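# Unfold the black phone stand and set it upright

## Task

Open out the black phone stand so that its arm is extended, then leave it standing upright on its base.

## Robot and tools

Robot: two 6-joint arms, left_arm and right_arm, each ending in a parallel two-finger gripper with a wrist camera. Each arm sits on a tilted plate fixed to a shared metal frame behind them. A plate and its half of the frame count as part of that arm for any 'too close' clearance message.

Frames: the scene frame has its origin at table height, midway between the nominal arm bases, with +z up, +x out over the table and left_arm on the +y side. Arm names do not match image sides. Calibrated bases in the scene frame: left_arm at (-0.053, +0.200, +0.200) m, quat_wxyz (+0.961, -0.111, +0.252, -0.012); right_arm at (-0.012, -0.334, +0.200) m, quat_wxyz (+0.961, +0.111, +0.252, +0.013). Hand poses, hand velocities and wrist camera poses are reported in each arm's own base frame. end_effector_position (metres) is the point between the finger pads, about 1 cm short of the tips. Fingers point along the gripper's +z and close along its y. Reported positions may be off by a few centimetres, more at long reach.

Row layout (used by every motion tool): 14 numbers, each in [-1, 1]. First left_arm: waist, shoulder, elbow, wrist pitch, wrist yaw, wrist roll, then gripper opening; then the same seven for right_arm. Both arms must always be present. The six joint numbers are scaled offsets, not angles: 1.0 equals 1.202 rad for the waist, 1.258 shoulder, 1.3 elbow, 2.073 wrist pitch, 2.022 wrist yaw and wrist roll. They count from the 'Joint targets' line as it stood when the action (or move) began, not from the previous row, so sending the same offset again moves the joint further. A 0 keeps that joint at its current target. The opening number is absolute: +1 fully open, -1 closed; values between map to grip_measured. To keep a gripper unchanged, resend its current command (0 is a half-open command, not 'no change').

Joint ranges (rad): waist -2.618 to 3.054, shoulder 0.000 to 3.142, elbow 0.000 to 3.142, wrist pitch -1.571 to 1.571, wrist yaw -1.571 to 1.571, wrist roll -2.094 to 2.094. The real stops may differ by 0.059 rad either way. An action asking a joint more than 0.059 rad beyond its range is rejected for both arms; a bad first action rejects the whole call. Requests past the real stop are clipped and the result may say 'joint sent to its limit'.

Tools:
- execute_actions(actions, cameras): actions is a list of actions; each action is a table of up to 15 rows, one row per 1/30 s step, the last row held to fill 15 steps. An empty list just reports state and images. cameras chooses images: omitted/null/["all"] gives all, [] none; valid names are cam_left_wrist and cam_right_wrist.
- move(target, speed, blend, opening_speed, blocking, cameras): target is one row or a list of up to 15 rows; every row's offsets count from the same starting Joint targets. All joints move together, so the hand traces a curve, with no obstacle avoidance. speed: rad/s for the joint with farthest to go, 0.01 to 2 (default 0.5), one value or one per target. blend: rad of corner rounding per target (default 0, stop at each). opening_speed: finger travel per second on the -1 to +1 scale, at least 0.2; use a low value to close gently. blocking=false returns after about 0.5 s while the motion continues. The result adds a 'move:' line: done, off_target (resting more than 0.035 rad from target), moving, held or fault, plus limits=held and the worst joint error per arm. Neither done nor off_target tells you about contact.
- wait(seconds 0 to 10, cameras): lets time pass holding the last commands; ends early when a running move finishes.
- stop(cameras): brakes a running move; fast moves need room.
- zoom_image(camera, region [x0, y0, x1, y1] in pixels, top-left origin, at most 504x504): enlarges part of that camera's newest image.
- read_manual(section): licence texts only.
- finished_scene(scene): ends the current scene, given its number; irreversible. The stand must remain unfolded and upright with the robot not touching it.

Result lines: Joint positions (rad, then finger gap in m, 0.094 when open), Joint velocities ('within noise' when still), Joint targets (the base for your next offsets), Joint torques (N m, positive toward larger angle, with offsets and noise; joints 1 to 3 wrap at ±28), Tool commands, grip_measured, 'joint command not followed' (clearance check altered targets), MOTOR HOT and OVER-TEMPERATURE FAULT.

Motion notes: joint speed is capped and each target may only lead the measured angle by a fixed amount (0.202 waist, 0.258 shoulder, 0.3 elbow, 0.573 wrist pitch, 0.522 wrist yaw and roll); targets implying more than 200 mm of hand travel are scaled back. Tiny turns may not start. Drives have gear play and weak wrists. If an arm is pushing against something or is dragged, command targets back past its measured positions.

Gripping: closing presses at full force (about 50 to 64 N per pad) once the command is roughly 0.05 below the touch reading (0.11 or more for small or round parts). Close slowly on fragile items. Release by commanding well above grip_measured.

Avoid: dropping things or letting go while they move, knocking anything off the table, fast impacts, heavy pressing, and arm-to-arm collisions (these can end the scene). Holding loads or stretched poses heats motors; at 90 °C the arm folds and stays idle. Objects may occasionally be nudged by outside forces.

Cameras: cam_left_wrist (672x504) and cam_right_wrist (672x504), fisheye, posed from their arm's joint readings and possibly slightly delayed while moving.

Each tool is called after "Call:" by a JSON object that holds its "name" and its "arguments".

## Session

Call:
{"name": "execute_actions", "arguments": {"actions": []}}

Scene clock: 0.00 s.
left_arm: end_effector_position=(+0.3271, +0.0486, +0.3773) grip_measured=+1.000 end_effector_quat_wxyz=(+0.437, +0.098, +0.888, +0.105) | right_arm: end_effector_position=(+0.4265, +0.3587, +0.1049) grip_measured=+1.000 end_effector_quat_wxyz=(-0.238, +0.650, -0.695, -0.196)
Joint positions: left_arm=[0.159 1.24 1.674 -1.074 0.027 0.365 0.094] | right_arm=[0.551 2.343 2.124 -0.924 -0.473 -0.849 0.094]
Joint velocities: within noise
Joint torques (N m): no reading
Heat: left arm: 35 °C; right arm: 28 °C.
Joint targets: left_arm=[0.153 1.229 1.684 -1.071 0.035 0.370] | right_arm=[0.562 2.340 2.130 -0.925 -0.487 -0.855]
Tool commands: left_gripper/opening=+1.0 right_gripper/opening=+1.0
camera_calibration:
cam_left_wrist: T_world_to_cam=[[-0.0804412, -0.979344, -0.185511, 0.136572], [-0.875056, 0.158505, -0.457332, 0.493257], [0.47729, 0.125544, -0.869731, 0.28528], [0, 0, 0, 1]] pos_world=[0.306453, 0.0197519, 0.499035]
cam_right_wrist: T_world_to_cam=[[0.991616, -0.0344014, 0.124557, -0.429078], [-0.0128788, -0.985423, -0.169635, 0.414883], [0.128577, 0.166609, -0.977604, 0.106431], [0, 0, 0, 1]] pos_world=[0.417139, 0.376342, 0.22787]

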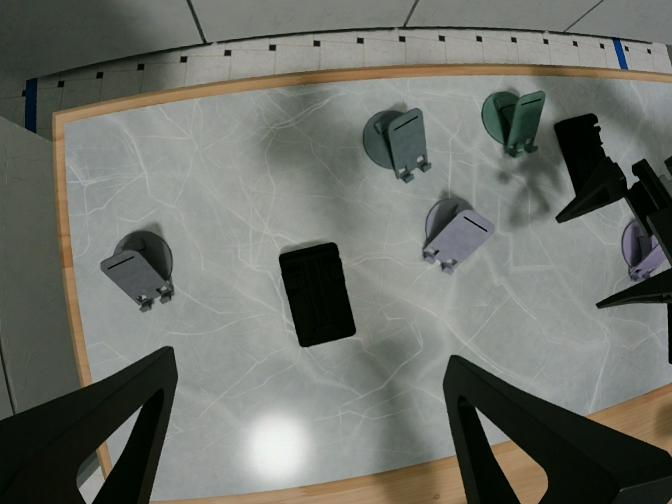

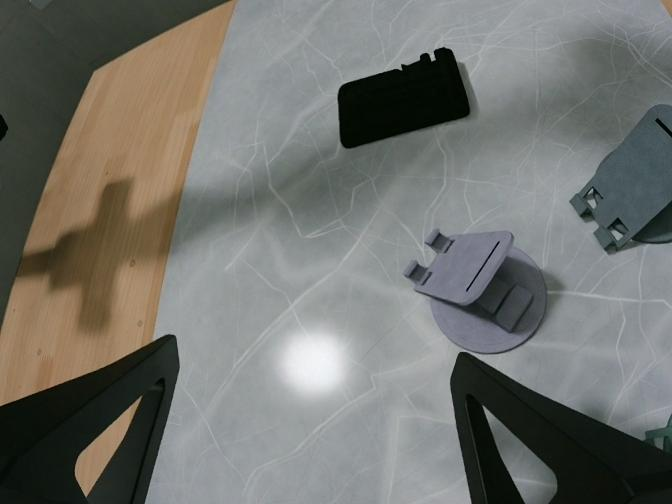

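Call:
{"name": "zoom_image", "arguments": {"camera": "cam_left_wrist", "region": [260, 220, 380, 360]}}

Call:
{"name": "zoom_image", "arguments": {"camera": "cam_right_wrist", "region": [320, 30, 490, 160]}}

Call:
{"name": "zoom_image", "arguments": {"camera": "cam_left_wrist", "region": [540, 100, 672, 300]}}

Scaled by 3.600 from the camera's 672x504 image, which has a finer 960x720 frame.

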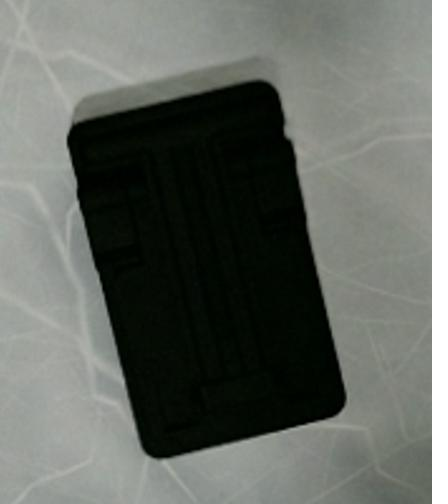

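Scaled by 2.965 from the camera's 672x504 image, which has a finer 960x720 frame.

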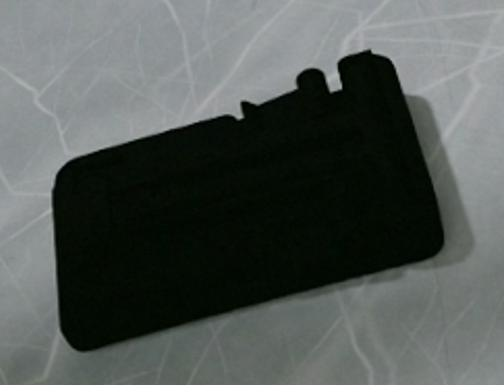

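Scaled by 2.520 from the camera's 672x504 image, which has a finer 960x720 frame.

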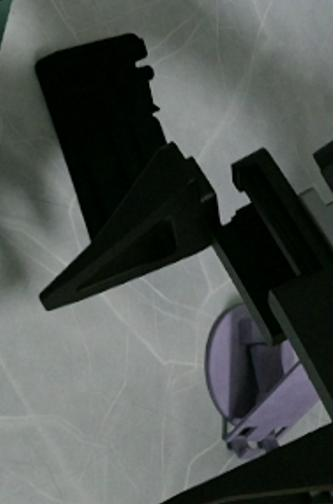

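Call:
{"name": "move", "arguments": {"target": [-0.031,0.410,-0.138,0.125,-0.098,-0.223,0.85,0,0,0,0,0,0,1.0], "speed": 0.6}}

Scene clock: 116.50 s.
left_arm: end_effector_position=(+0.4275, +0.0834, +0.1643) grip_measured=+0.852 end_effector_quat_wxyz=(+0.246, -0.115, +0.959, +0.081) | right_arm: end_effector_position=(+0.4265, +0.3587, +0.1049) grip_measured=+1.000 end_effector_quat_wxyz=(-0.238, +0.650, -0.695, -0.196)
Joint positions: left_arm=[0.128 1.737 1.502 -0.833 -0.153 -0.071 0.087] | right_arm=[0.551 2.343 2.124 -0.924 -0.473 -0.849 0.094]
Joint velocities: within noise
Joint torques (N m): left_arm=[-2.18 -9.29 6.16 0.2 -0.16 -0.08] | right_arm=[6.61 -11.51 6.39 0.26 -0.64 -0.03]
Heat: left arm: 37 °C; right arm: 33 °C.
Joint targets: left_arm=[0.115 1.745 1.505 -0.812 -0.163 -0.081] | right_arm=[0.562 2.340 2.130 -0.925 -0.487 -0.855]
move: done
camera_calibration:
cam_left_wrist: T_world_to_cam=[[0.296484, -0.954854, -0.0187604, -0.0513137], [-0.950927, -0.29333, -0.0984642, 0.489307], [0.0885159, 0.0470328, -0.994964, 0.241051], [0, 0, 0, 1]] pos_world=[0.459172, 0.0831942, 0.287054]
cam_right_wrist: T_world_to_cam=[[0.991616, -0.0344014, 0.124557, -0.429078], [-0.0128788, -0.985423, -0.169635, 0.414883], [0.128577, 0.166609, -0.977604, 0.106431], [0, 0, 0, 1]] pos_world=[0.417139, 0.376342, 0.22787]

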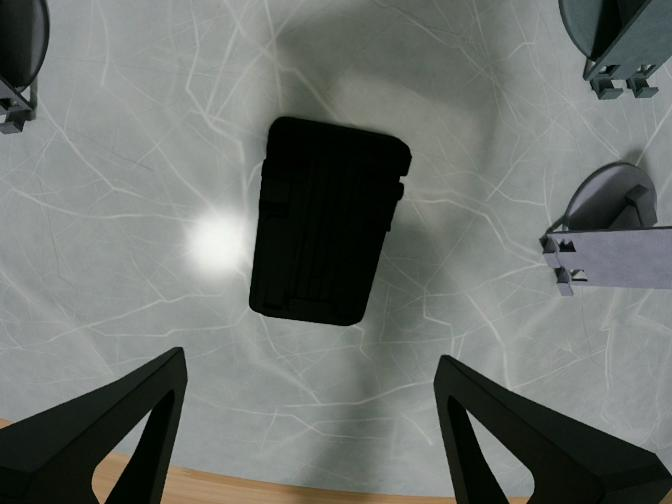

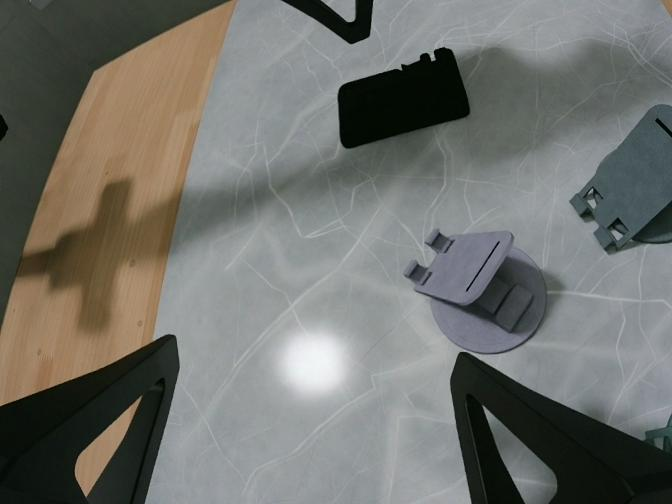

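Call:
{"name": "zoom_image", "arguments": {"camera": "cam_left_wrist", "region": [225, 95, 435, 345]}}

Scaled by 2.016 from the camera's 672x504 image, which has a finer 960x720 frame.

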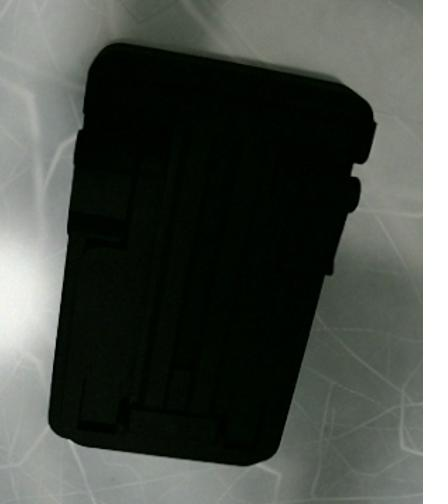

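Call:
{"name": "move", "arguments": {"target": [0.037,0.0795,-0.123,0.131,0.006,0.075,0.85,0,0,0,0,0,0,1.0], "speed": 0.4, "cameras": ["cam_left_wrist"]}}

Scene clock: 153.60 s.
left_arm: end_effector_position=(+0.4464, +0.1010, +0.1031) grip_measured=+0.852 end_effector_quat_wxyz=(+0.253, -0.068, +0.960, +0.103) | right_arm: end_effector_position=(+0.4265, +0.3587, +0.1049) grip_measured=+1.000 end_effector_quat_wxyz=(-0.238, +0.650, -0.695, -0.196)
Joint positions: left_arm=[0.16 1.825 1.349 -0.561 -0.154 0.061 0.087] | right_arm=[0.551 2.343 2.124 -0.924 -0.473 -0.849 0.094]
Joint velocities: within noise
Joint torques (N m): left_arm=[-1.01 -8.35 4.79 0.25 -0.04 0.06] | right_arm=[6.63 -11.49 6.39 0.26 -0.64 -0.03]
Heat: left arm: 40 °C; right arm: 34 °C.
Joint targets: left_arm=[0.160 1.845 1.345 -0.541 -0.151 0.071] | right_arm=[0.562 2.340 2.130 -0.925 -0.487 -0.855]
move: done
camera_calibration:
cam_left_wrist: T_world_to_cam=[[0.219099, -0.972177, -0.0828727, 0.00156998], [-0.971014, -0.208942, -0.116079, 0.508667], [0.0955341, 0.105903, -0.989777, 0.168014], [0, 0, 0, 1]] pos_world=[0.477528, 0.090015, 0.225472]
Images, in order (width x height): cam_left_wrist 672x504.

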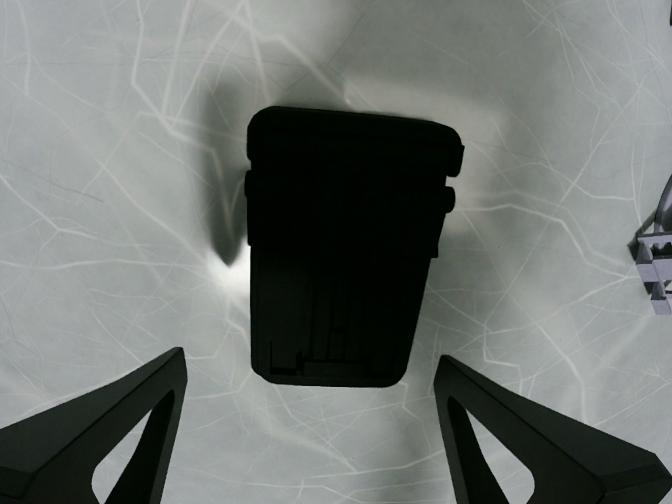

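Call:
{"name": "move", "arguments": {"target": [0.022,0.036,-0.0285,0.045,0.012,0.036,0.85,0,0,0,0,0,0,1.0], "speed": 0.2, "cameras": ["cam_left_wrist"]}}

Scene clock: 183.00 s.
left_arm: end_effector_position=(+0.4522, +0.1127, +0.0821) grip_measured=+0.852 end_effector_quat_wxyz=(+0.255, -0.045, +0.959, +0.111) | right_arm: end_effector_position=(+0.4265, +0.3587, +0.1049) grip_measured=+1.000 end_effector_quat_wxyz=(-0.238, +0.650, -0.695, -0.196)
Joint positions: left_arm=[0.188 1.868 1.312 -0.468 -0.142 0.133 0.087] | right_arm=[0.551 2.343 2.124 -0.924 -0.473 -0.849 0.094]
Joint velocities: within noise
Joint torques (N m): left_arm=[-0.91 -8.16 4.36 0.27 0.09 0.05] | right_arm=[6.63 -11.49 6.39 0.26 -0.64 -0.03]
Heat: left arm: 38 °C; right arm: 35 °C.
Joint targets: left_arm=[0.186 1.890 1.308 -0.447 -0.127 0.144] | right_arm=[0.562 2.340 2.130 -0.925 -0.487 -0.855]
move: done
camera_calibration:
cam_left_wrist: T_world_to_cam=[[0.180111, -0.977608, -0.108824, 0.030358], [-0.978673, -0.16699, -0.119638, 0.513369], [0.0987865, 0.128052, -0.986835, 0.141252], [0, 0, 0, 1]] pos_world=[0.482999, 0.097318, 0.204115]
Images, in order (width x height): cam_left_wrist 672x504.

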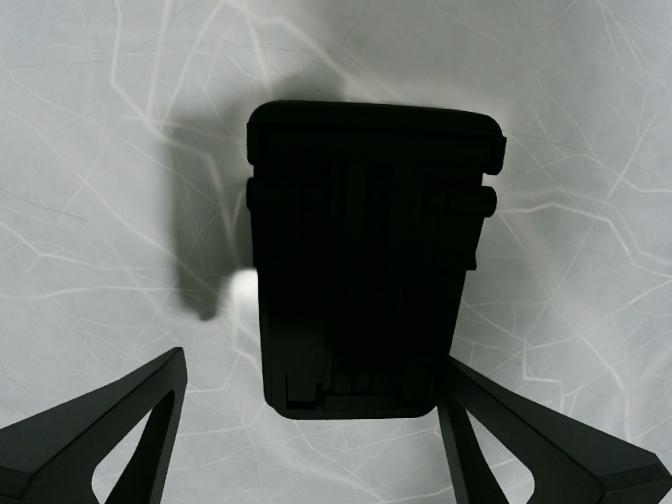

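Call:
{"name": "move", "arguments": {"target": [-0.028,0.004,0,0.002,0,-0.004,0.85,0,0,0,0,0,0,1.0], "speed": 0.1, "cameras": ["cam_left_wrist"]}}

Scene clock: 198.93 s.
left_arm: end_effector_position=(+0.4555, +0.1014, +0.0825) grip_measured=+0.852 end_effector_quat_wxyz=(+0.258, -0.033, +0.960, +0.107) | right_arm: end_effector_position=(+0.4265, +0.3587, +0.1049) grip_measured=+1.000 end_effector_quat_wxyz=(-0.238, +0.650, -0.695, -0.196)
Joint positions: left_arm=[0.163 1.868 1.312 -0.465 -0.14 0.133 0.087] | right_arm=[0.551 2.343 2.124 -0.924 -0.473 -0.849 0.094]
Joint velocities: within noise
Joint torques (N m): left_arm=[-1.95 -7.76 4.37 0.29 0.09 -0.04] | right_arm=[6.63 -11.49 6.39 0.26 -0.64 -0.03]
Heat: left arm: 39 °C; right arm: 35 °C.
Joint targets: left_arm=[0.153 1.895 1.308 -0.443 -0.127 0.135] | right_arm=[0.562 2.340 2.130 -0.925 -0.487 -0.855]
move: done
camera_calibration:
cam_left_wrist: T_world_to_cam=[[0.15563, -0.981944, -0.107542, 0.030246], [-0.982198, -0.142231, -0.122708, 0.514136], [0.105196, 0.124724, -0.986599, 0.140124], [0, 0, 0, 1]] pos_world=[0.485535, 0.0853491, 0.204587]
Images, in order (width x height): cam_left_wrist 672x504.

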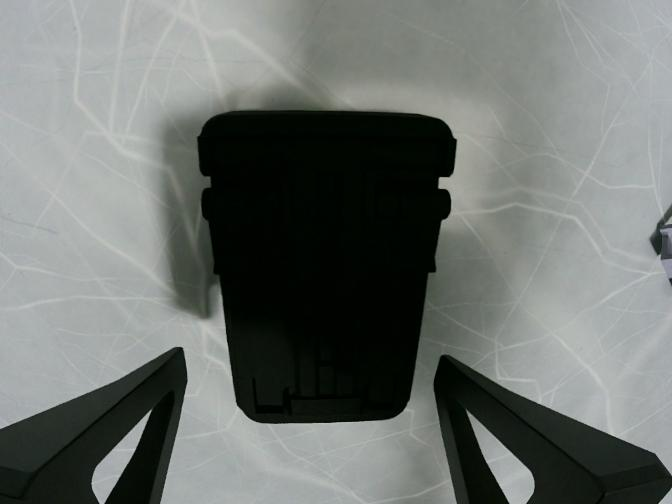

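Call:
{"name": "move", "arguments": {"target": [-0.001,0.040,0.002,0.022,0.003,0,0.85,0,0,0,0,0,0,1.0], "speed": 0.1, "cameras": ["cam_left_wrist"]}}

Scene clock: 205.23 s.
left_arm: end_effector_position=(+0.4629, +0.1018, +0.0641) grip_measured=+0.852 end_effector_quat_wxyz=(+0.255, -0.033, +0.961, +0.104) | right_arm: end_effector_position=(+0.4265, +0.3587, +0.1049) grip_measured=+1.000 end_effector_quat_wxyz=(-0.238, +0.650, -0.695, -0.196)
Joint positions: left_arm=[0.163 1.921 1.312 -0.419 -0.136 0.133 0.087] | right_arm=[0.551 2.343 2.124 -0.924 -0.473 -0.849 0.094]
Joint velocities: within noise
Joint torques (N m): left_arm=[-2.11 -8.12 4.33 0.27 0.11 -0.04] | right_arm=[6.63 -11.49 6.38 0.26 -0.64 -0.03]
Heat: left arm: 39 °C; right arm: 36 °C.
Joint targets: left_arm=[0.151 1.946 1.311 -0.398 -0.121 0.135] | right_arm=[0.562 2.340 2.130 -0.925 -0.487 -0.855]
move: done
camera_calibration:
cam_left_wrist: T_world_to_cam=[[0.152549, -0.982854, -0.103573, 0.0287756], [-0.98336, -0.14049, -0.115174, 0.519052], [0.0986486, 0.119419, -0.987931, 0.12486], [0, 0, 0, 1]] pos_world=[0.493709, 0.0862933, 0.186115]
Images, in order (width x height): cam_left_wrist 672x504.

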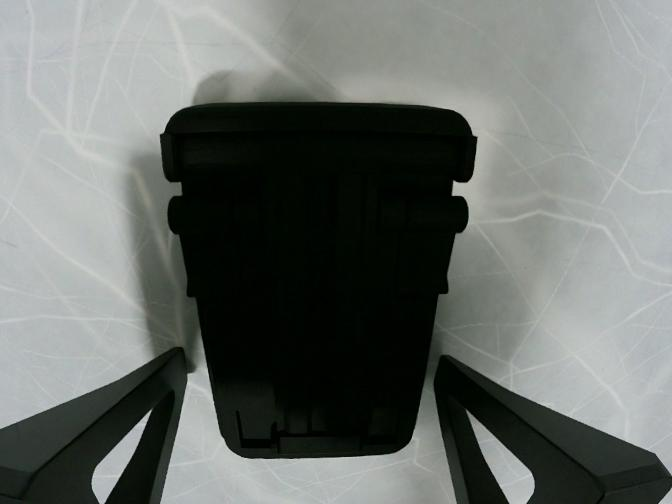

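Call:
{"name": "move", "arguments": {"target": [0,0,0,0,0,0,-0.3,0,0,0,0,0,0,1.0], "opening_speed": 0.6, "cameras": ["cam_left_wrist"]}}

Scene clock: 211.03 s.
left_arm: end_effector_position=(+0.4634, +0.1013, +0.0643) grip_measured=+0.501 end_effector_quat_wxyz=(+0.256, -0.032, +0.961, +0.103) | right_arm: end_effector_position=(+0.4265, +0.3587, +0.1049) grip_measured=+1.000 end_effector_quat_wxyz=(-0.238, +0.650, -0.695, -0.196)
Joint positions: left_arm=[0.163 1.921 1.312 -0.417 -0.133 0.133 0.071] | right_arm=[0.551 2.343 2.124 -0.924 -0.473 -0.849 0.094]
Joint velocities: within noise
Joint torques (N m): left_arm=[-2.11 -8.12 4.34 0.27 0.09 -0.04] | right_arm=[6.63 -11.49 6.39 0.26 -0.64 -0.04]
Heat: left arm: 39 °C; right arm: 36 °C.
Joint targets: left_arm=[0.151 1.946 1.311 -0.398 -0.121 0.135] | right_arm=[0.562 2.340 2.130 -0.925 -0.487 -0.855]
move: done
camera_calibration:
cam_left_wrist: T_world_to_cam=[[0.151187, -0.983334, -0.100976, 0.0287665], [-0.983357, -0.139201, -0.116755, 0.519409], [0.100754, 0.116948, -0.988014, 0.124285], [0, 0, 0, 1]] pos_world=[0.493893, 0.0860545, 0.186344]
Images, in order (width x height): cam_left_wrist 672x504.

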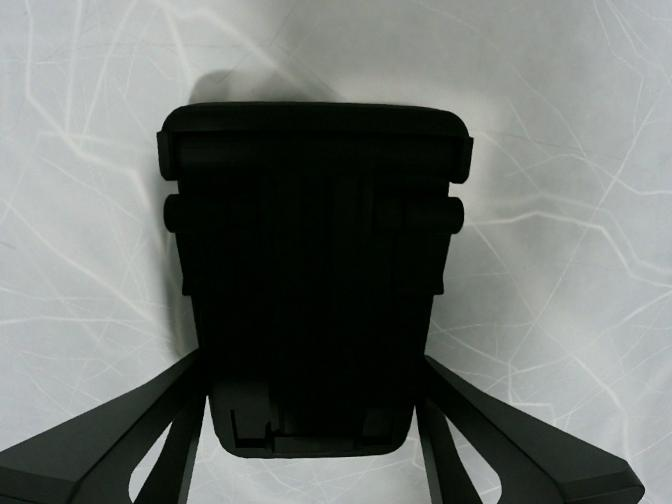

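Call:
{"name": "execute_actions", "arguments": {"actions": []}}

Scene clock: 250.67 s.
left_arm: end_effector_position=(+0.4634, +0.1013, +0.0643) grip_measured=+0.501 end_effector_quat_wxyz=(+0.256, -0.032, +0.961, +0.103) | right_arm: end_effector_position=(+0.4265, +0.3587, +0.1049) grip_measured=+1.000 end_effector_quat_wxyz=(-0.238, +0.650, -0.695, -0.196)
Joint positions: left_arm=[0.163 1.921 1.312 -0.417 -0.133 0.133 0.071] | right_arm=[0.551 2.343 2.124 -0.924 -0.473 -0.849 0.094]
Joint velocities: within noise
Joint torques (N m): left_arm=[-2.13 -8.12 4.34 0.27 0.08 -0.04] | right_arm=[6.63 -11.51 6.39 0.26 -0.64 -0.03]
Heat: left arm: 39 °C; right arm: 37 °C.
Joint targets: left_arm=[0.151 1.946 1.311 -0.398 -0.121 0.135] | right_arm=[0.562 2.340 2.130 -0.925 -0.487 -0.855]
Tool commands: left_gripper/opening=-0.3 right_gripper/opening=+1.0
camera_calibration:
cam_left_wrist: T_world_to_cam=[[0.151187, -0.983334, -0.100976, 0.0287665], [-0.983357, -0.139201, -0.116755, 0.519409], [0.100754, 0.116948, -0.988014, 0.124285], [0, 0, 0, 1]] pos_world=[0.493893, 0.0860545, 0.186344]
cam_right_wrist: T_world_to_cam=[[0.991616, -0.0344014, 0.124557, -0.429078], [-0.0128788, -0.985423, -0.169635, 0.414883], [0.128577, 0.166609, -0.977604, 0.106431], [0, 0, 0, 1]] pos_world=[0.417139, 0.376342, 0.22787]

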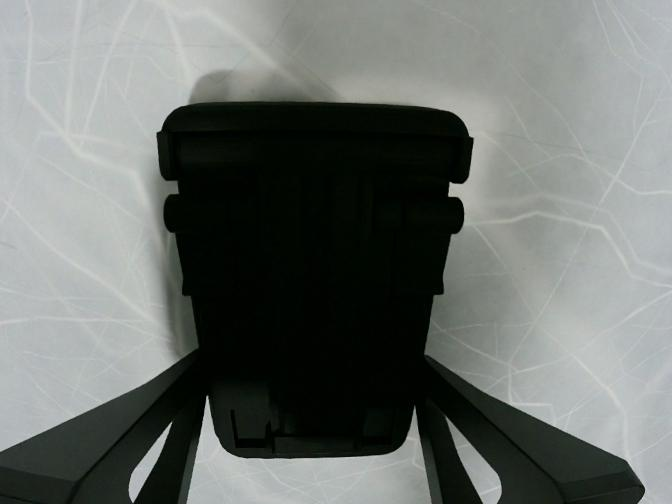

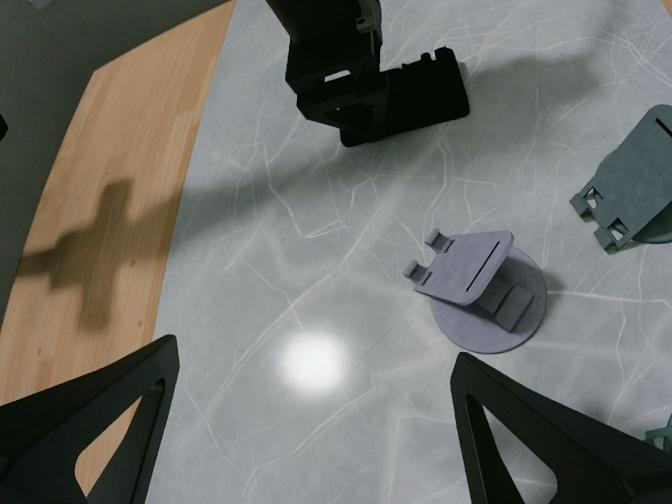

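Call:
{"name": "move", "arguments": {"target": [-0.0169,-0.192,0.0082,-0.1214,-0.017,-0.0084,-1,-0.0404,-0.931,-0.792,-0.1087,0.4597,-0.1266,0.8], "speed": 0.5}}

Scene clock: 329.60 s.
left_arm: end_effector_position=(+0.4219, +0.0892, +0.1121) grip_measured=+0.501 end_effector_quat_wxyz=(+0.231, -0.027, +0.967, +0.104) | right_arm: end_effector_position=(+0.2560, +0.0593, +0.1886) grip_measured=+0.802 end_effector_quat_wxyz=(-0.107, +0.668, -0.691, +0.257)
Joint positions: left_arm=[0.145 1.748 1.312 -0.643 -0.148 0.127 0.071] | right_arm=[0.517 1.186 1.112 -1.133 0.441 -1.102 0.085]
Joint velocities: within noise
Joint torques (N m): left_arm=[-2.15 -12.9 5.96 -0.05 -0.14 -0.08] | right_arm=[0.95 -5.48 5.03 0 0.05 -0.08]
Heat: left arm: 40 °C; right arm: 38 °C.
Joint targets: left_arm=[0.131 1.704 1.321 -0.649 -0.155 0.118] | right_arm=[0.513 1.169 1.100 -1.150 0.442 -1.111]
move: off_target (left_arm); left_arm: the shoulder is farthest, 0.044 rad from its target
camera_calibration:
cam_left_wrist: T_world_to_cam=[[0.140213, -0.983894, -0.110871, 0.0337287], [-0.988876, -0.13354, -0.0655142, 0.478595], [0.0496533, 0.118824, -0.991673, 0.198932], [0, 0, 0, 1]] pos_world=[0.458664, 0.0734592, 0.23237]
cam_right_wrist: T_world_to_cam=[[0.848141, 0.117207, 0.516643, -0.326939], [-0.241009, -0.783095, 0.573304, 0.0382142], [0.471776, -0.610758, -0.635927, 0.153871], [0, 0, 0, 1]] pos_world=[0.213907, 0.162223, 0.244853]

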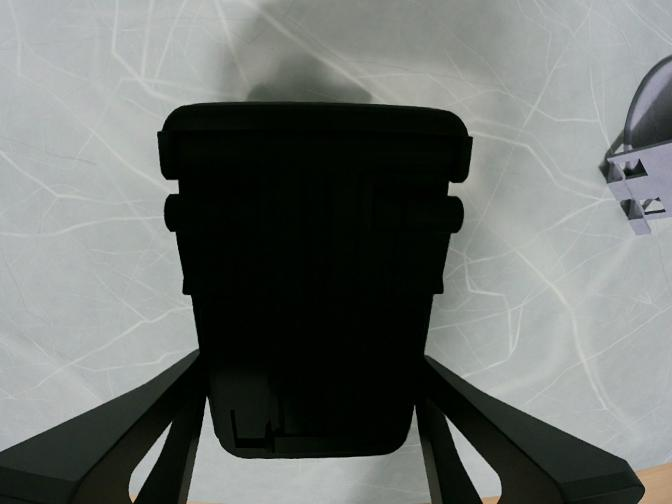

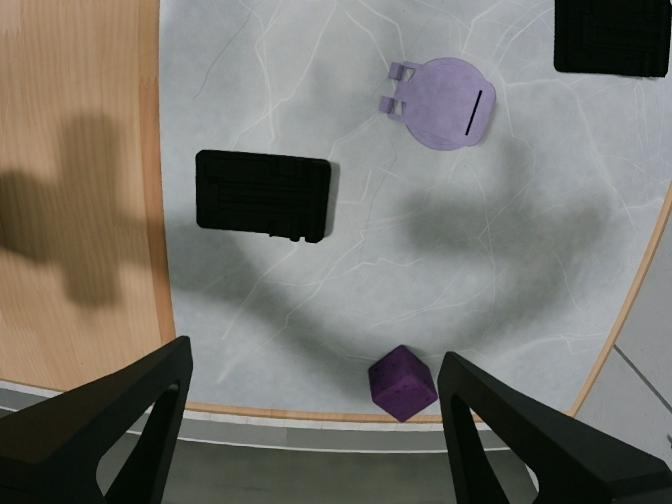

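Call:
{"name": "move", "arguments": {"target": [[-0.3752,-0.0191,0.0992,-0.15,-0.0895,-0.5134,-1,0,0,0,0,0,0,0.8],[-0.7525,0.3229,0.3298,-0.1637,-0.1787,-0.998,-1,0,0,0,0,0,0,0.8]], "speed": 0.6, "blend": [0.2,0]}}

Scene clock: 372.60 s.
left_arm: end_effector_position=(+0.3882, -0.2495, +0.0938) grip_measured=+0.501 end_effector_quat_wxyz=(+0.262, -0.541, +0.798, -0.049) | right_arm: end_effector_position=(+0.2561, +0.0591, +0.1887) grip_measured=+0.802 end_effector_quat_wxyz=(-0.107, +0.667, -0.691, +0.257)
Joint positions: left_arm=[-0.757 2.093 1.725 -0.972 -0.492 -1.89 0.07] | right_arm=[0.517 1.186 1.112 -1.133 0.442 -1.102 0.085]
Joint velocities: within noise
Joint torques (N m): left_arm=[-6.67 -8.02 8.1 -0.1 -0.25 -0.08] | right_arm=[0.94 -5.48 5.01 0 0.05 -0.07]
Heat: left arm: 46 °C; right arm: 35 °C.
Joint targets: left_arm=[-0.773 2.110 1.750 -0.989 -0.516 -1.900] | right_arm=[0.513 1.169 1.100 -1.150 0.442 -1.111]
move: done
camera_calibration:
cam_left_wrist: T_world_to_cam=[[0.829811, -0.356091, 0.429667, -0.458563], [-0.408494, -0.912166, 0.0329524, -0.0299983], [0.380194, -0.202861, -0.902386, 0.00571641], [0, 0, 0, 1]] pos_world=[0.366093, -0.189494, 0.203176]
cam_right_wrist: T_world_to_cam=[[0.847838, 0.117388, 0.517098, -0.32706], [-0.241843, -0.782248, 0.574108, 0.0379997], [0.471893, -0.611807, -0.63483, 0.153581], [0, 0, 0, 1]] pos_world=[0.21401, 0.16208, 0.244804]

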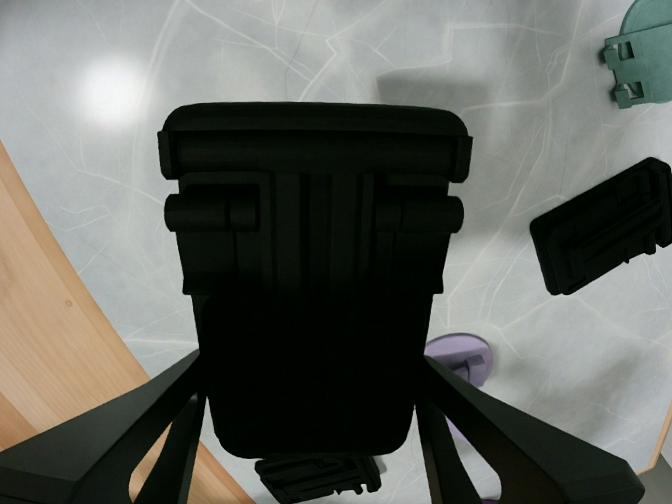

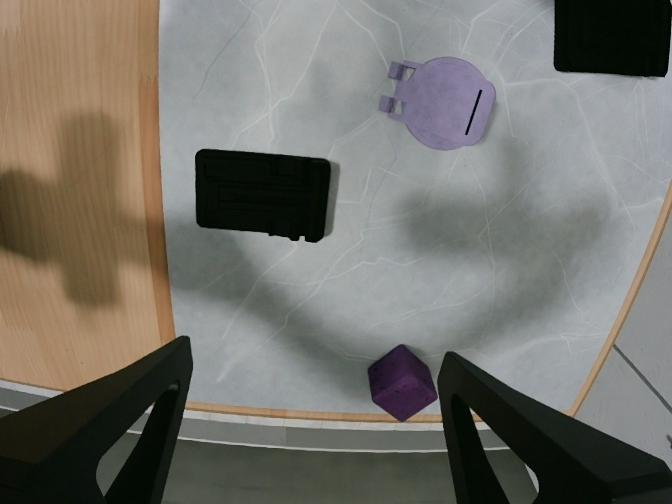

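Call:
{"name": "move", "arguments": {"target": [0.1277,0.1954,-0.0709,0.2021,0.0197,0.0534,-1,0,0,0,0,0,0,0.8], "speed": 0.35, "cameras": ["cam_left_wrist"]}}

Scene clock: 385.27 s.
left_arm: end_effector_position=(+0.4582, -0.2210, -0.0160) grip_measured=+0.501 end_effector_quat_wxyz=(+0.272, -0.568, +0.775, -0.058) | right_arm: end_effector_position=(+0.2561, +0.0591, +0.1887) grip_measured=+0.802 end_effector_quat_wxyz=(-0.107, +0.667, -0.691, +0.257)
Joint positions: left_arm=[-0.613 2.339 1.66 -0.58 -0.476 -1.801 0.07] | right_arm=[0.517 1.186 1.112 -1.133 0.442 -1.102 0.085]
Joint velocities: within noise
Joint torques (N m): left_arm=[-6.11 -8.85 4.52 0.15 0 0.06] | right_arm=[0.95 -5.49 5.01 0 0.05 -0.07]
Heat: left arm: 42 °C; right arm: 35 °C.
Joint targets: left_arm=[-0.620 2.356 1.658 -0.570 -0.477 -1.792] | right_arm=[0.513 1.169 1.100 -1.150 0.442 -1.111]
move: done
camera_calibration:
cam_left_wrist: T_world_to_cam=[[0.834494, -0.293107, 0.466592, -0.447004], [-0.350446, -0.935774, 0.0389261, -0.00345843], [0.425215, -0.195999, -0.883616, -0.133012], [0, 0, 0, 1]] pos_world=[0.428369, -0.160327, 0.0911715]
Images, in order (width x height): cam_left_wrist 672x504.

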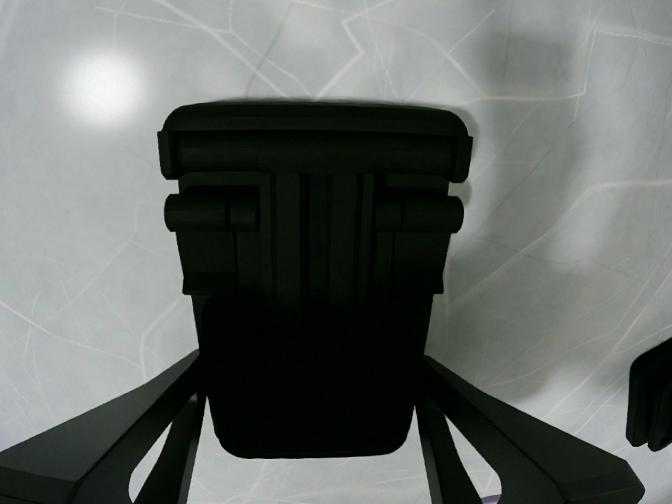

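Call:
{"name": "move", "arguments": {"target": [0,0.0119,0,0.0072,0,0,-1,0,0,0,0,0,0,0.8], "speed": 0.2, "cameras": []}}

Call:
{"name": "execute_actions", "arguments": {"actions": [], "cameras": []}}

Scene clock: 395.40 s.
left_arm: end_effector_position=(+0.4593, -0.2221, -0.0184) grip_measured=+0.501 end_effector_quat_wxyz=(+0.272, -0.566, +0.776, -0.060) | right_arm: end_effector_position=(+0.2561, +0.0591, +0.1887) grip_measured=+0.802 end_effector_quat_wxyz=(-0.107, +0.667, -0.691, +0.257)
Joint positions: left_arm=[-0.613 2.345 1.66 -0.569 -0.475 -1.796 0.07] | right_arm=[0.517 1.186 1.112 -1.133 0.442 -1.102 0.085]
Joint velocities: within noise
Joint torques (N m): left_arm=[-6.12 -8.21 4.52 0.2 0 0.04] | right_arm=[0.95 -5.49 5.01 0 0.05 -0.07]
Heat: left arm: 42 °C; right arm: 35 °C.
Joint targets: left_arm=[-0.620 2.371 1.658 -0.555 -0.477 -1.792] | right_arm=[0.513 1.169 1.100 -1.150 0.442 -1.111]
move: done
No camera images: "cameras" was empty.

Scene clock: 395.40 s.
left_arm: end_effector_position=(+0.4593, -0.2221, -0.0184) grip_measured=+0.501 end_effector_quat_wxyz=(+0.272, -0.566, +0.776, -0.060) | right_arm: end_effector_position=(+0.2561, +0.0591, +0.1887) grip_measured=+0.802 end_effector_quat_wxyz=(-0.107, +0.667, -0.691, +0.257)
Joint positions: left_arm=[-0.613 2.345 1.66 -0.569 -0.475 -1.796 0.07] | right_arm=[0.517 1.186 1.112 -1.133 0.442 -1.102 0.085]
Joint velocities: within noise
Joint torques (N m): left_arm=[-6.12 -8.21 4.52 0.2 0 0.04] | right_arm=[0.95 -5.49 5.01 0 0.05 -0.07]
Heat: left arm: 42 °C; right arm: 35 °C.
Joint targets: left_arm=[-0.620 2.371 1.658 -0.555 -0.477 -1.792] | right_arm=[0.513 1.169 1.100 -1.150 0.442 -1.111]
Tool commands: left_gripper/opening=-1.0 right_gripper/opening=+0.8
No camera images: "cameras" was empty.

Call:
{"name": "move", "arguments": {"target": [[0,0,0,0,0,0,0.72,0,0,0,0,0,0,0.8],[-0.1277,-0.2075,0.0709,-0.2094,-0.0197,-0.0534,0.72,0,0,0,0,0,0,0.8],[0.682,-0.4523,0.0315,-0.1635,0.6207,0.79,0.72,0,0,0,0,0,0,0.8]], "speed": [0.5,0.5,0.8], "blend": [0,0.05,0], "opening_speed": 1.5}}

Scene clock: 413.93 s.
left_arm: end_effector_position=(+0.4579, -0.0260, +0.2245) grip_measured=+0.718 end_effector_quat_wxyz=(+0.240, -0.095, +0.900, -0.352) | right_arm: end_effector_position=(+0.2561, +0.0591, +0.1887) grip_measured=+0.802 end_effector_quat_wxyz=(-0.107, +0.667, -0.691, +0.257)
Joint positions: left_arm=[0.208 1.845 1.708 -0.911 0.746 -0.21 0.081] | right_arm=[0.517 1.186 1.112 -1.133 0.442 -1.102 0.085]
Joint velocities: within noise
Joint torques (N m): left_arm=[-1.69 -14.28 5.35 0.2 0.81 0.13] | right_arm=[0.95 -5.48 5.03 0 0.05 -0.07]
Heat: left arm: 43 °C; right arm: 34 °C.
Joint targets: left_arm=[0.200 1.802 1.699 -0.894 0.778 -0.194] | right_arm=[0.513 1.169 1.100 -1.150 0.442 -1.111]
move: off_target (left_arm); left_arm: the shoulder is farthest, 0.043 rad from its target
camera_calibration:
cam_left_wrist: T_world_to_cam=[[0.0369994, -0.676219, 0.735771, -0.207057], [-0.993787, -0.102239, -0.0439899, 0.504374], [0.104971, -0.729572, -0.6758, 0.203967], [0, 0, 0, 1]] pos_world=[0.487491, 0.0603592, 0.312375]
cam_right_wrist: T_world_to_cam=[[0.847838, 0.117388, 0.517098, -0.32706], [-0.241843, -0.782248, 0.574108, 0.0379997], [0.471893, -0.611807, -0.63483, 0.153581], [0, 0, 0, 1]] pos_world=[0.21401, 0.16208, 0.244804]

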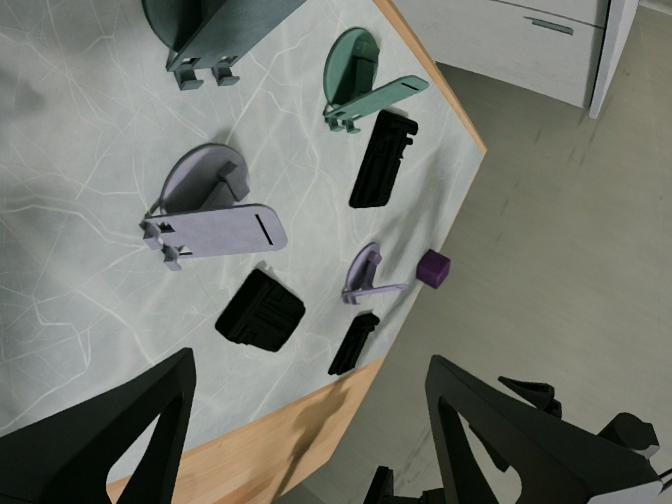

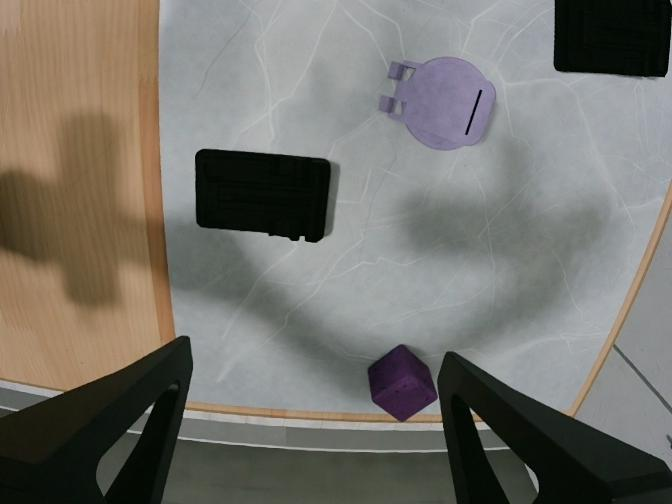

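Call:
{"name": "move", "arguments": {"target": [0,0,0,0,0,0,0.72,0.2399,0.7793,0.4157,0.1419,0.0399,0.2846,0.8], "speed": 0.7}}

Scene clock: 440.70 s.
left_arm: end_effector_position=(+0.4578, -0.0263, +0.2247) grip_measured=+0.718 end_effector_quat_wxyz=(+0.240, -0.094, +0.899, -0.353) | right_arm: end_effector_position=(+0.3774, +0.2498, +0.0519) grip_measured=+0.802 end_effector_quat_wxyz=(+0.116, -0.574, +0.773, -0.245)
Joint positions: left_arm=[0.208 1.845 1.708 -0.911 0.748 -0.21 0.081] | right_arm=[0.78 2.136 1.621 -0.877 0.521 -0.547 0.085]
Joint velocities: within noise
Joint torques (N m): left_arm=[-1.69 -14.28 5.34 0.2 0.8 0.12] | right_arm=[7.15 -8.13 6.86 0.27 0.08 0.05]
Heat: left arm: 47 °C; right arm: 34 °C.
Joint targets: left_arm=[0.200 1.802 1.699 -0.894 0.778 -0.194] | right_arm=[0.802 2.150 1.641 -0.856 0.523 -0.536]
move: off_target (left_arm); left_arm: the shoulder is farthest, 0.043 rad from its target
camera_calibration:
cam_left_wrist: T_world_to_cam=[[0.0362798, -0.675289, 0.73666, -0.207165], [-0.993853, -0.101535, -0.0441301, 0.50439], [0.104597, -0.730531, -0.674822, 0.20385], [0, 0, 0, 1]] pos_world=[0.487483, 0.0602352, 0.312432]
cam_right_wrist: T_world_to_cam=[[0.832984, -0.126992, 0.538526, -0.31603], [-0.434265, -0.753176, 0.494105, 0.364583], [0.342858, -0.645444, -0.682532, 0.185798], [0, 0, 0, 1]] pos_world=[0.357871, 0.354384, 0.116861]

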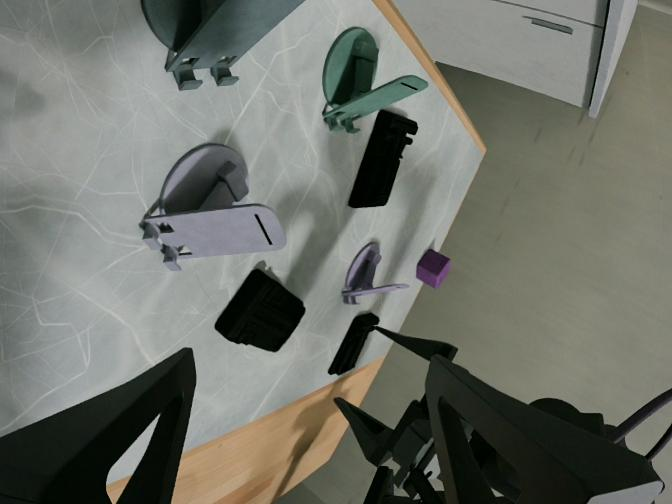

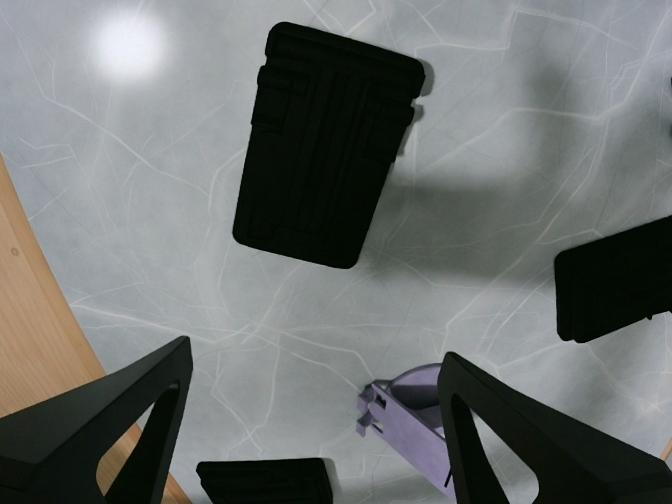

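Call:
{"name": "move", "arguments": {"target": [0,0,0,0,0,0,0.72,-0.067,0.1119,-0.0285,0.1068,-0.0094,0.034,0.8], "speed": 0.4, "cameras": ["cam_right_wrist"]}}

Scene clock: 469.47 s.
left_arm: end_effector_position=(+0.4578, -0.0263, +0.2247) grip_measured=+0.718 end_effector_quat_wxyz=(+0.240, -0.094, +0.899, -0.353) | right_arm: end_effector_position=(+0.4149, +0.2495, +0.0000) grip_measured=+0.802 end_effector_quat_wxyz=(+0.152, -0.515, +0.810, -0.238)
Joint positions: left_arm=[0.208 1.845 1.708 -0.911 0.748 -0.21 0.081] | right_arm=[0.723 2.269 1.609 -0.657 0.519 -0.478 0.085]
Joint velocities: within noise
Joint torques (N m): left_arm=[-1.68 -14.3 5.35 0.2 0.79 0.12] | right_arm=[5.55 -8.16 4.27 0.34 -0.11 0.06]
Heat: left arm: 49 °C; right arm: 35 °C.
Joint targets: left_arm=[0.200 1.802 1.699 -0.894 0.778 -0.194] | right_arm=[0.721 2.290 1.603 -0.635 0.504 -0.467]
move: off_target (left_arm); left_arm: the shoulder is farthest, 0.043 rad from its target
camera_calibration:
cam_right_wrist: T_world_to_cam=[[0.771696, -0.26645, 0.577485, -0.259134], [-0.550754, -0.734053, 0.397285, 0.44979], [0.318048, -0.624636, -0.713215, 0.142361], [0, 0, 0, 1]] pos_world=[0.402419, 0.350047, 0.0724854]
Images, in order (width x height): cam_right_wrist 672x504.

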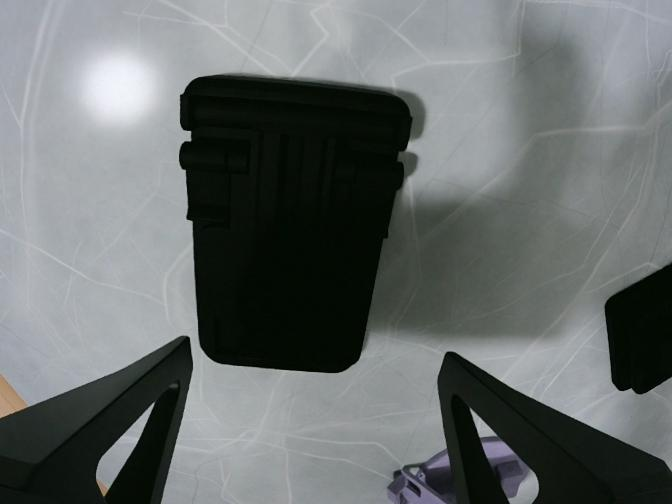

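Call:
{"name": "move", "arguments": {"target": [0,0,0,0,0,0,0.72,-0.0168,0.0455,-0.0088,0.0405,-0.003,-0.0109,0.8], "speed": 0.25, "cameras": ["cam_right_wrist"]}}

Scene clock: 480.70 s.
left_arm: end_effector_position=(+0.4578, -0.0263, +0.2247) grip_measured=+0.718 end_effector_quat_wxyz=(+0.240, -0.094, +0.899, -0.353) | right_arm: end_effector_position=(+0.4244, +0.2482, -0.0241) grip_measured=+0.802 end_effector_quat_wxyz=(+0.158, -0.507, +0.814, -0.235)
Joint positions: left_arm=[0.208 1.845 1.708 -0.911 0.748 -0.21 0.081] | right_arm=[0.706 2.325 1.598 -0.573 0.513 -0.479 0.085]
Joint velocities: within noise
Joint torques (N m): left_arm=[-1.69 -14.28 5.34 0.2 0.8 0.12] | right_arm=[5.34 -8.09 4 0.38 -0.11 -0.08]
Heat: left arm: 49 °C; right arm: 35 °C.
Joint targets: left_arm=[0.200 1.802 1.699 -0.894 0.778 -0.194] | right_arm=[0.701 2.348 1.592 -0.551 0.498 -0.489]
move: off_target (left_arm); left_arm: the shoulder is farthest, 0.043 rad from its target
camera_calibration:
cam_right_wrist: T_world_to_cam=[[0.762224, -0.286321, 0.580547, -0.243827], [-0.564779, -0.732383, 0.380315, 0.468748], [0.31629, -0.617766, -0.719948, 0.120264], [0, 0, 0, 1]] pos_world=[0.412551, 0.347786, 0.0498648]
Images, in order (width x height): cam_right_wrist 672x504.

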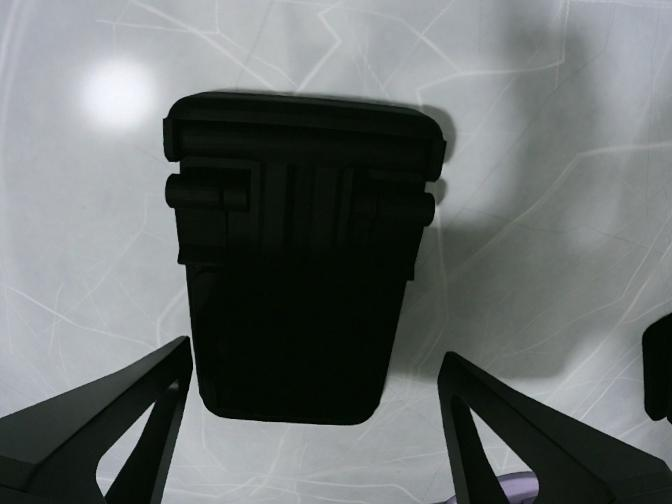

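Call:
{"name": "move", "arguments": {"target": [[0,0,0,0,0,0,0.72,0.0085,0.0065,0,0.004,-0.005,0.003,0.8]], "speed": 0.25, "cameras": ["cam_right_wrist"]}}

Scene clock: 507.20 s.
left_arm: end_effector_position=(+0.4578, -0.0263, +0.2247) grip_measured=+0.718 end_effector_quat_wxyz=(+0.240, -0.094, +0.899, -0.353) | right_arm: end_effector_position=(+0.4248, +0.2507, -0.0245) grip_measured=+0.802 end_effector_quat_wxyz=(+0.162, -0.507, +0.815, -0.229)
Joint positions: left_arm=[0.208 1.845 1.708 -0.911 0.748 -0.21 0.081] | right_arm=[0.706 2.325 1.598 -0.565 0.502 -0.479 0.085]
Joint velocities: within noise
Joint torques (N m): left_arm=[-1.69 -14.28 5.35 0.2 0.8 0.12] | right_arm=[6.12 -7.53 4.01 0.36 -0.13 -0.01]
Heat: left arm: 50 °C; right arm: 36 °C.
Joint targets: left_arm=[0.200 1.802 1.699 -0.894 0.778 -0.194] | right_arm=[0.711 2.356 1.592 -0.542 0.488 -0.483]
move: off_target (left_arm); left_arm: the shoulder is farthest, 0.043 rad from its target
camera_calibration:
cam_right_wrist: T_world_to_cam=[[0.763569, -0.291522, 0.576175, -0.242521], [-0.562307, -0.738853, 0.371359, 0.471321], [0.317449, -0.607545, -0.72809, 0.118141], [0, 0, 0, 1]] pos_world=[0.412704, 0.349313, 0.0507223]
Images, in order (width x height): cam_right_wrist 672x504.

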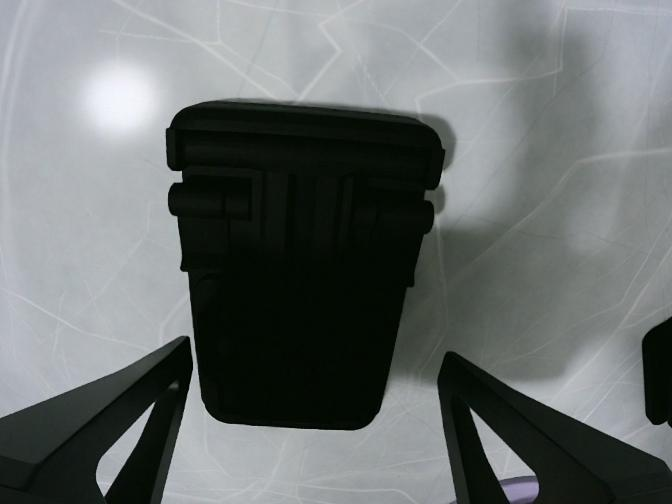

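Call:
{"name": "move", "arguments": {"target": [[0,0,0,0,0,0,0.72,0,-0.034,0,-0.01,0,0,0.8],[0,0,0,0,0,0,0.72,0.0175,-0.028,0,-0.008,0,0.006,0.8]], "speed": 0.25, "cameras": ["cam_right_wrist"]}}

Scene clock: 511.83 s.
left_arm: end_effector_position=(+0.4578, -0.0263, +0.2247) grip_measured=+0.718 end_effector_quat_wxyz=(+0.240, -0.094, +0.899, -0.353) | right_arm: end_effector_position=(+0.4250, +0.2509, -0.0244) grip_measured=+0.802 end_effector_quat_wxyz=(+0.162, -0.507, +0.815, -0.229)
Joint positions: left_arm=[0.208 1.845 1.708 -0.911 0.748 -0.21 0.081] | right_arm=[0.706 2.325 1.598 -0.564 0.502 -0.479 0.085]
Joint velocities: within noise
Joint torques (N m): left_arm=[-1.69 -14.28 5.35 0.2 0.8 0.12] | right_arm=[7.8 -10.02 4.03 0.2 -0.12 0.05]
Heat: left arm: 50 °C; right arm: 36 °C.
Joint targets: left_arm=[0.200 1.802 1.699 -0.894 0.778 -0.194] | right_arm=[0.732 2.321 1.592 -0.559 0.488 -0.471]
move: off_target (left_arm); left_arm: the shoulder is farthest, 0.043 rad from its target
camera_calibration:
cam_right_wrist: T_world_to_cam=[[0.762896, -0.292096, 0.576776, -0.242262], [-0.562739, -0.739222, 0.369967, 0.471831], [0.318299, -0.606821, -0.728323, 0.117713], [0, 0, 0, 1]] pos_world=[0.412871, 0.349455, 0.050902]
Images, in order (width x height): cam_right_wrist 672x504.

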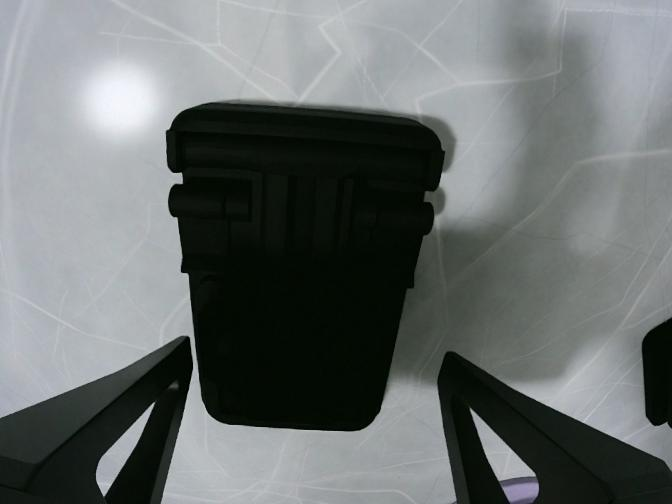

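Call:
{"name": "move", "arguments": {"target": [[0,0,0,0,0,0,0.72,-0.0058,-0.045,0.01,-0.04,0,0,0.8],[0,0,0,0,0,0,0.72,-0.0245,0.0421,0.0046,0.0068,0,-0.007,0.8]], "speed": 0.3, "cameras": ["cam_right_wrist"]}}

Scene clock: 521.83 s.
left_arm: end_effector_position=(+0.4578, -0.0263, +0.2247) grip_measured=+0.718 end_effector_quat_wxyz=(+0.240, -0.094, +0.899, -0.353) | right_arm: end_effector_position=(+0.4209, +0.2477, -0.0389) grip_measured=+0.802 end_effector_quat_wxyz=(+0.146, -0.512, +0.815, -0.231)
Joint positions: left_arm=[0.208 1.845 1.708 -0.911 0.748 -0.21 0.081] | right_arm=[0.706 2.355 1.598 -0.567 0.501 -0.479 0.085]
Joint velocities: within noise
Joint torques (N m): left_arm=[-1.69 -14.27 5.35 0.2 0.8 0.12] | right_arm=[5.52 -8.43 4.34 0.31 -0.1 -0.06]
Heat: left arm: 51 °C; right arm: 37 °C.
Joint targets: left_arm=[0.200 1.802 1.699 -0.894 0.778 -0.194] | right_arm=[0.703 2.374 1.598 -0.545 0.488 -0.485]
move: off_target (left_arm); left_arm: the shoulder is farthest, 0.043 rad from its target
camera_calibration:
cam_right_wrist: T_world_to_cam=[[0.778184, -0.27996, 0.562186, -0.241662], [-0.552186, -0.731448, 0.400093, 0.467291], [0.2992, -0.621777, -0.723791, 0.118413], [0, 0, 0, 1]] pos_world=[0.41066, 0.34777, 0.0346056]
Images, in order (width x height): cam_right_wrist 672x504.

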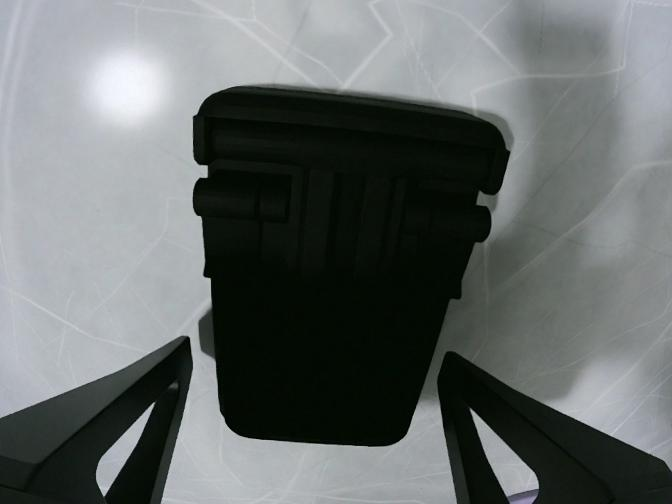

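Call:
{"name": "move", "arguments": {"target": [0,0,0,0,0,0,0.72,0,0,0,0,0,0,-0.3], "opening_speed": 0.6, "cameras": ["cam_right_wrist"]}}

Scene clock: 528.63 s.
left_arm: end_effector_position=(+0.4578, -0.0263, +0.2247) grip_measured=+0.718 end_effector_quat_wxyz=(+0.240, -0.094, +0.899, -0.353) | right_arm: end_effector_position=(+0.4217, +0.2484, -0.0377) grip_measured=+0.328 end_effector_quat_wxyz=(+0.148, -0.514, +0.813, -0.231)
Joint positions: left_arm=[0.208 1.845 1.708 -0.911 0.748 -0.21 0.081] | right_arm=[0.706 2.354 1.6 -0.565 0.501 -0.485 0.062]
Joint velocities: within noise
Joint torques (N m): left_arm=[-1.68 -14.28 5.34 0.2 0.8 0.12] | right_arm=[5.53 -8.39 4.25 0.31 -0.09 -0.05]
Heat: left arm: 51 °C; right arm: 37 °C.
Joint targets: left_arm=[0.200 1.802 1.699 -0.894 0.778 -0.194] | right_arm=[0.703 2.374 1.598 -0.545 0.488 -0.485]
move: off_target (left_arm); left_arm: the shoulder is farthest, 0.043 rad from its target
camera_calibration:
cam_right_wrist: T_world_to_cam=[[0.778439, -0.275936, 0.563819, -0.243846], [-0.549211, -0.734346, 0.398877, 0.467214], [0.303974, -0.620157, -0.723191, 0.117094], [0, 0, 0, 1]] pos_world=[0.410824, 0.348428, 0.0358052]
Images, in order (width x height): cam_right_wrist 672x504.

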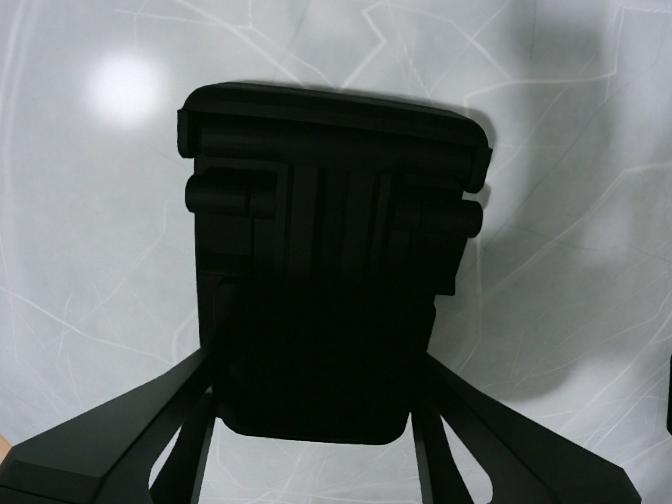

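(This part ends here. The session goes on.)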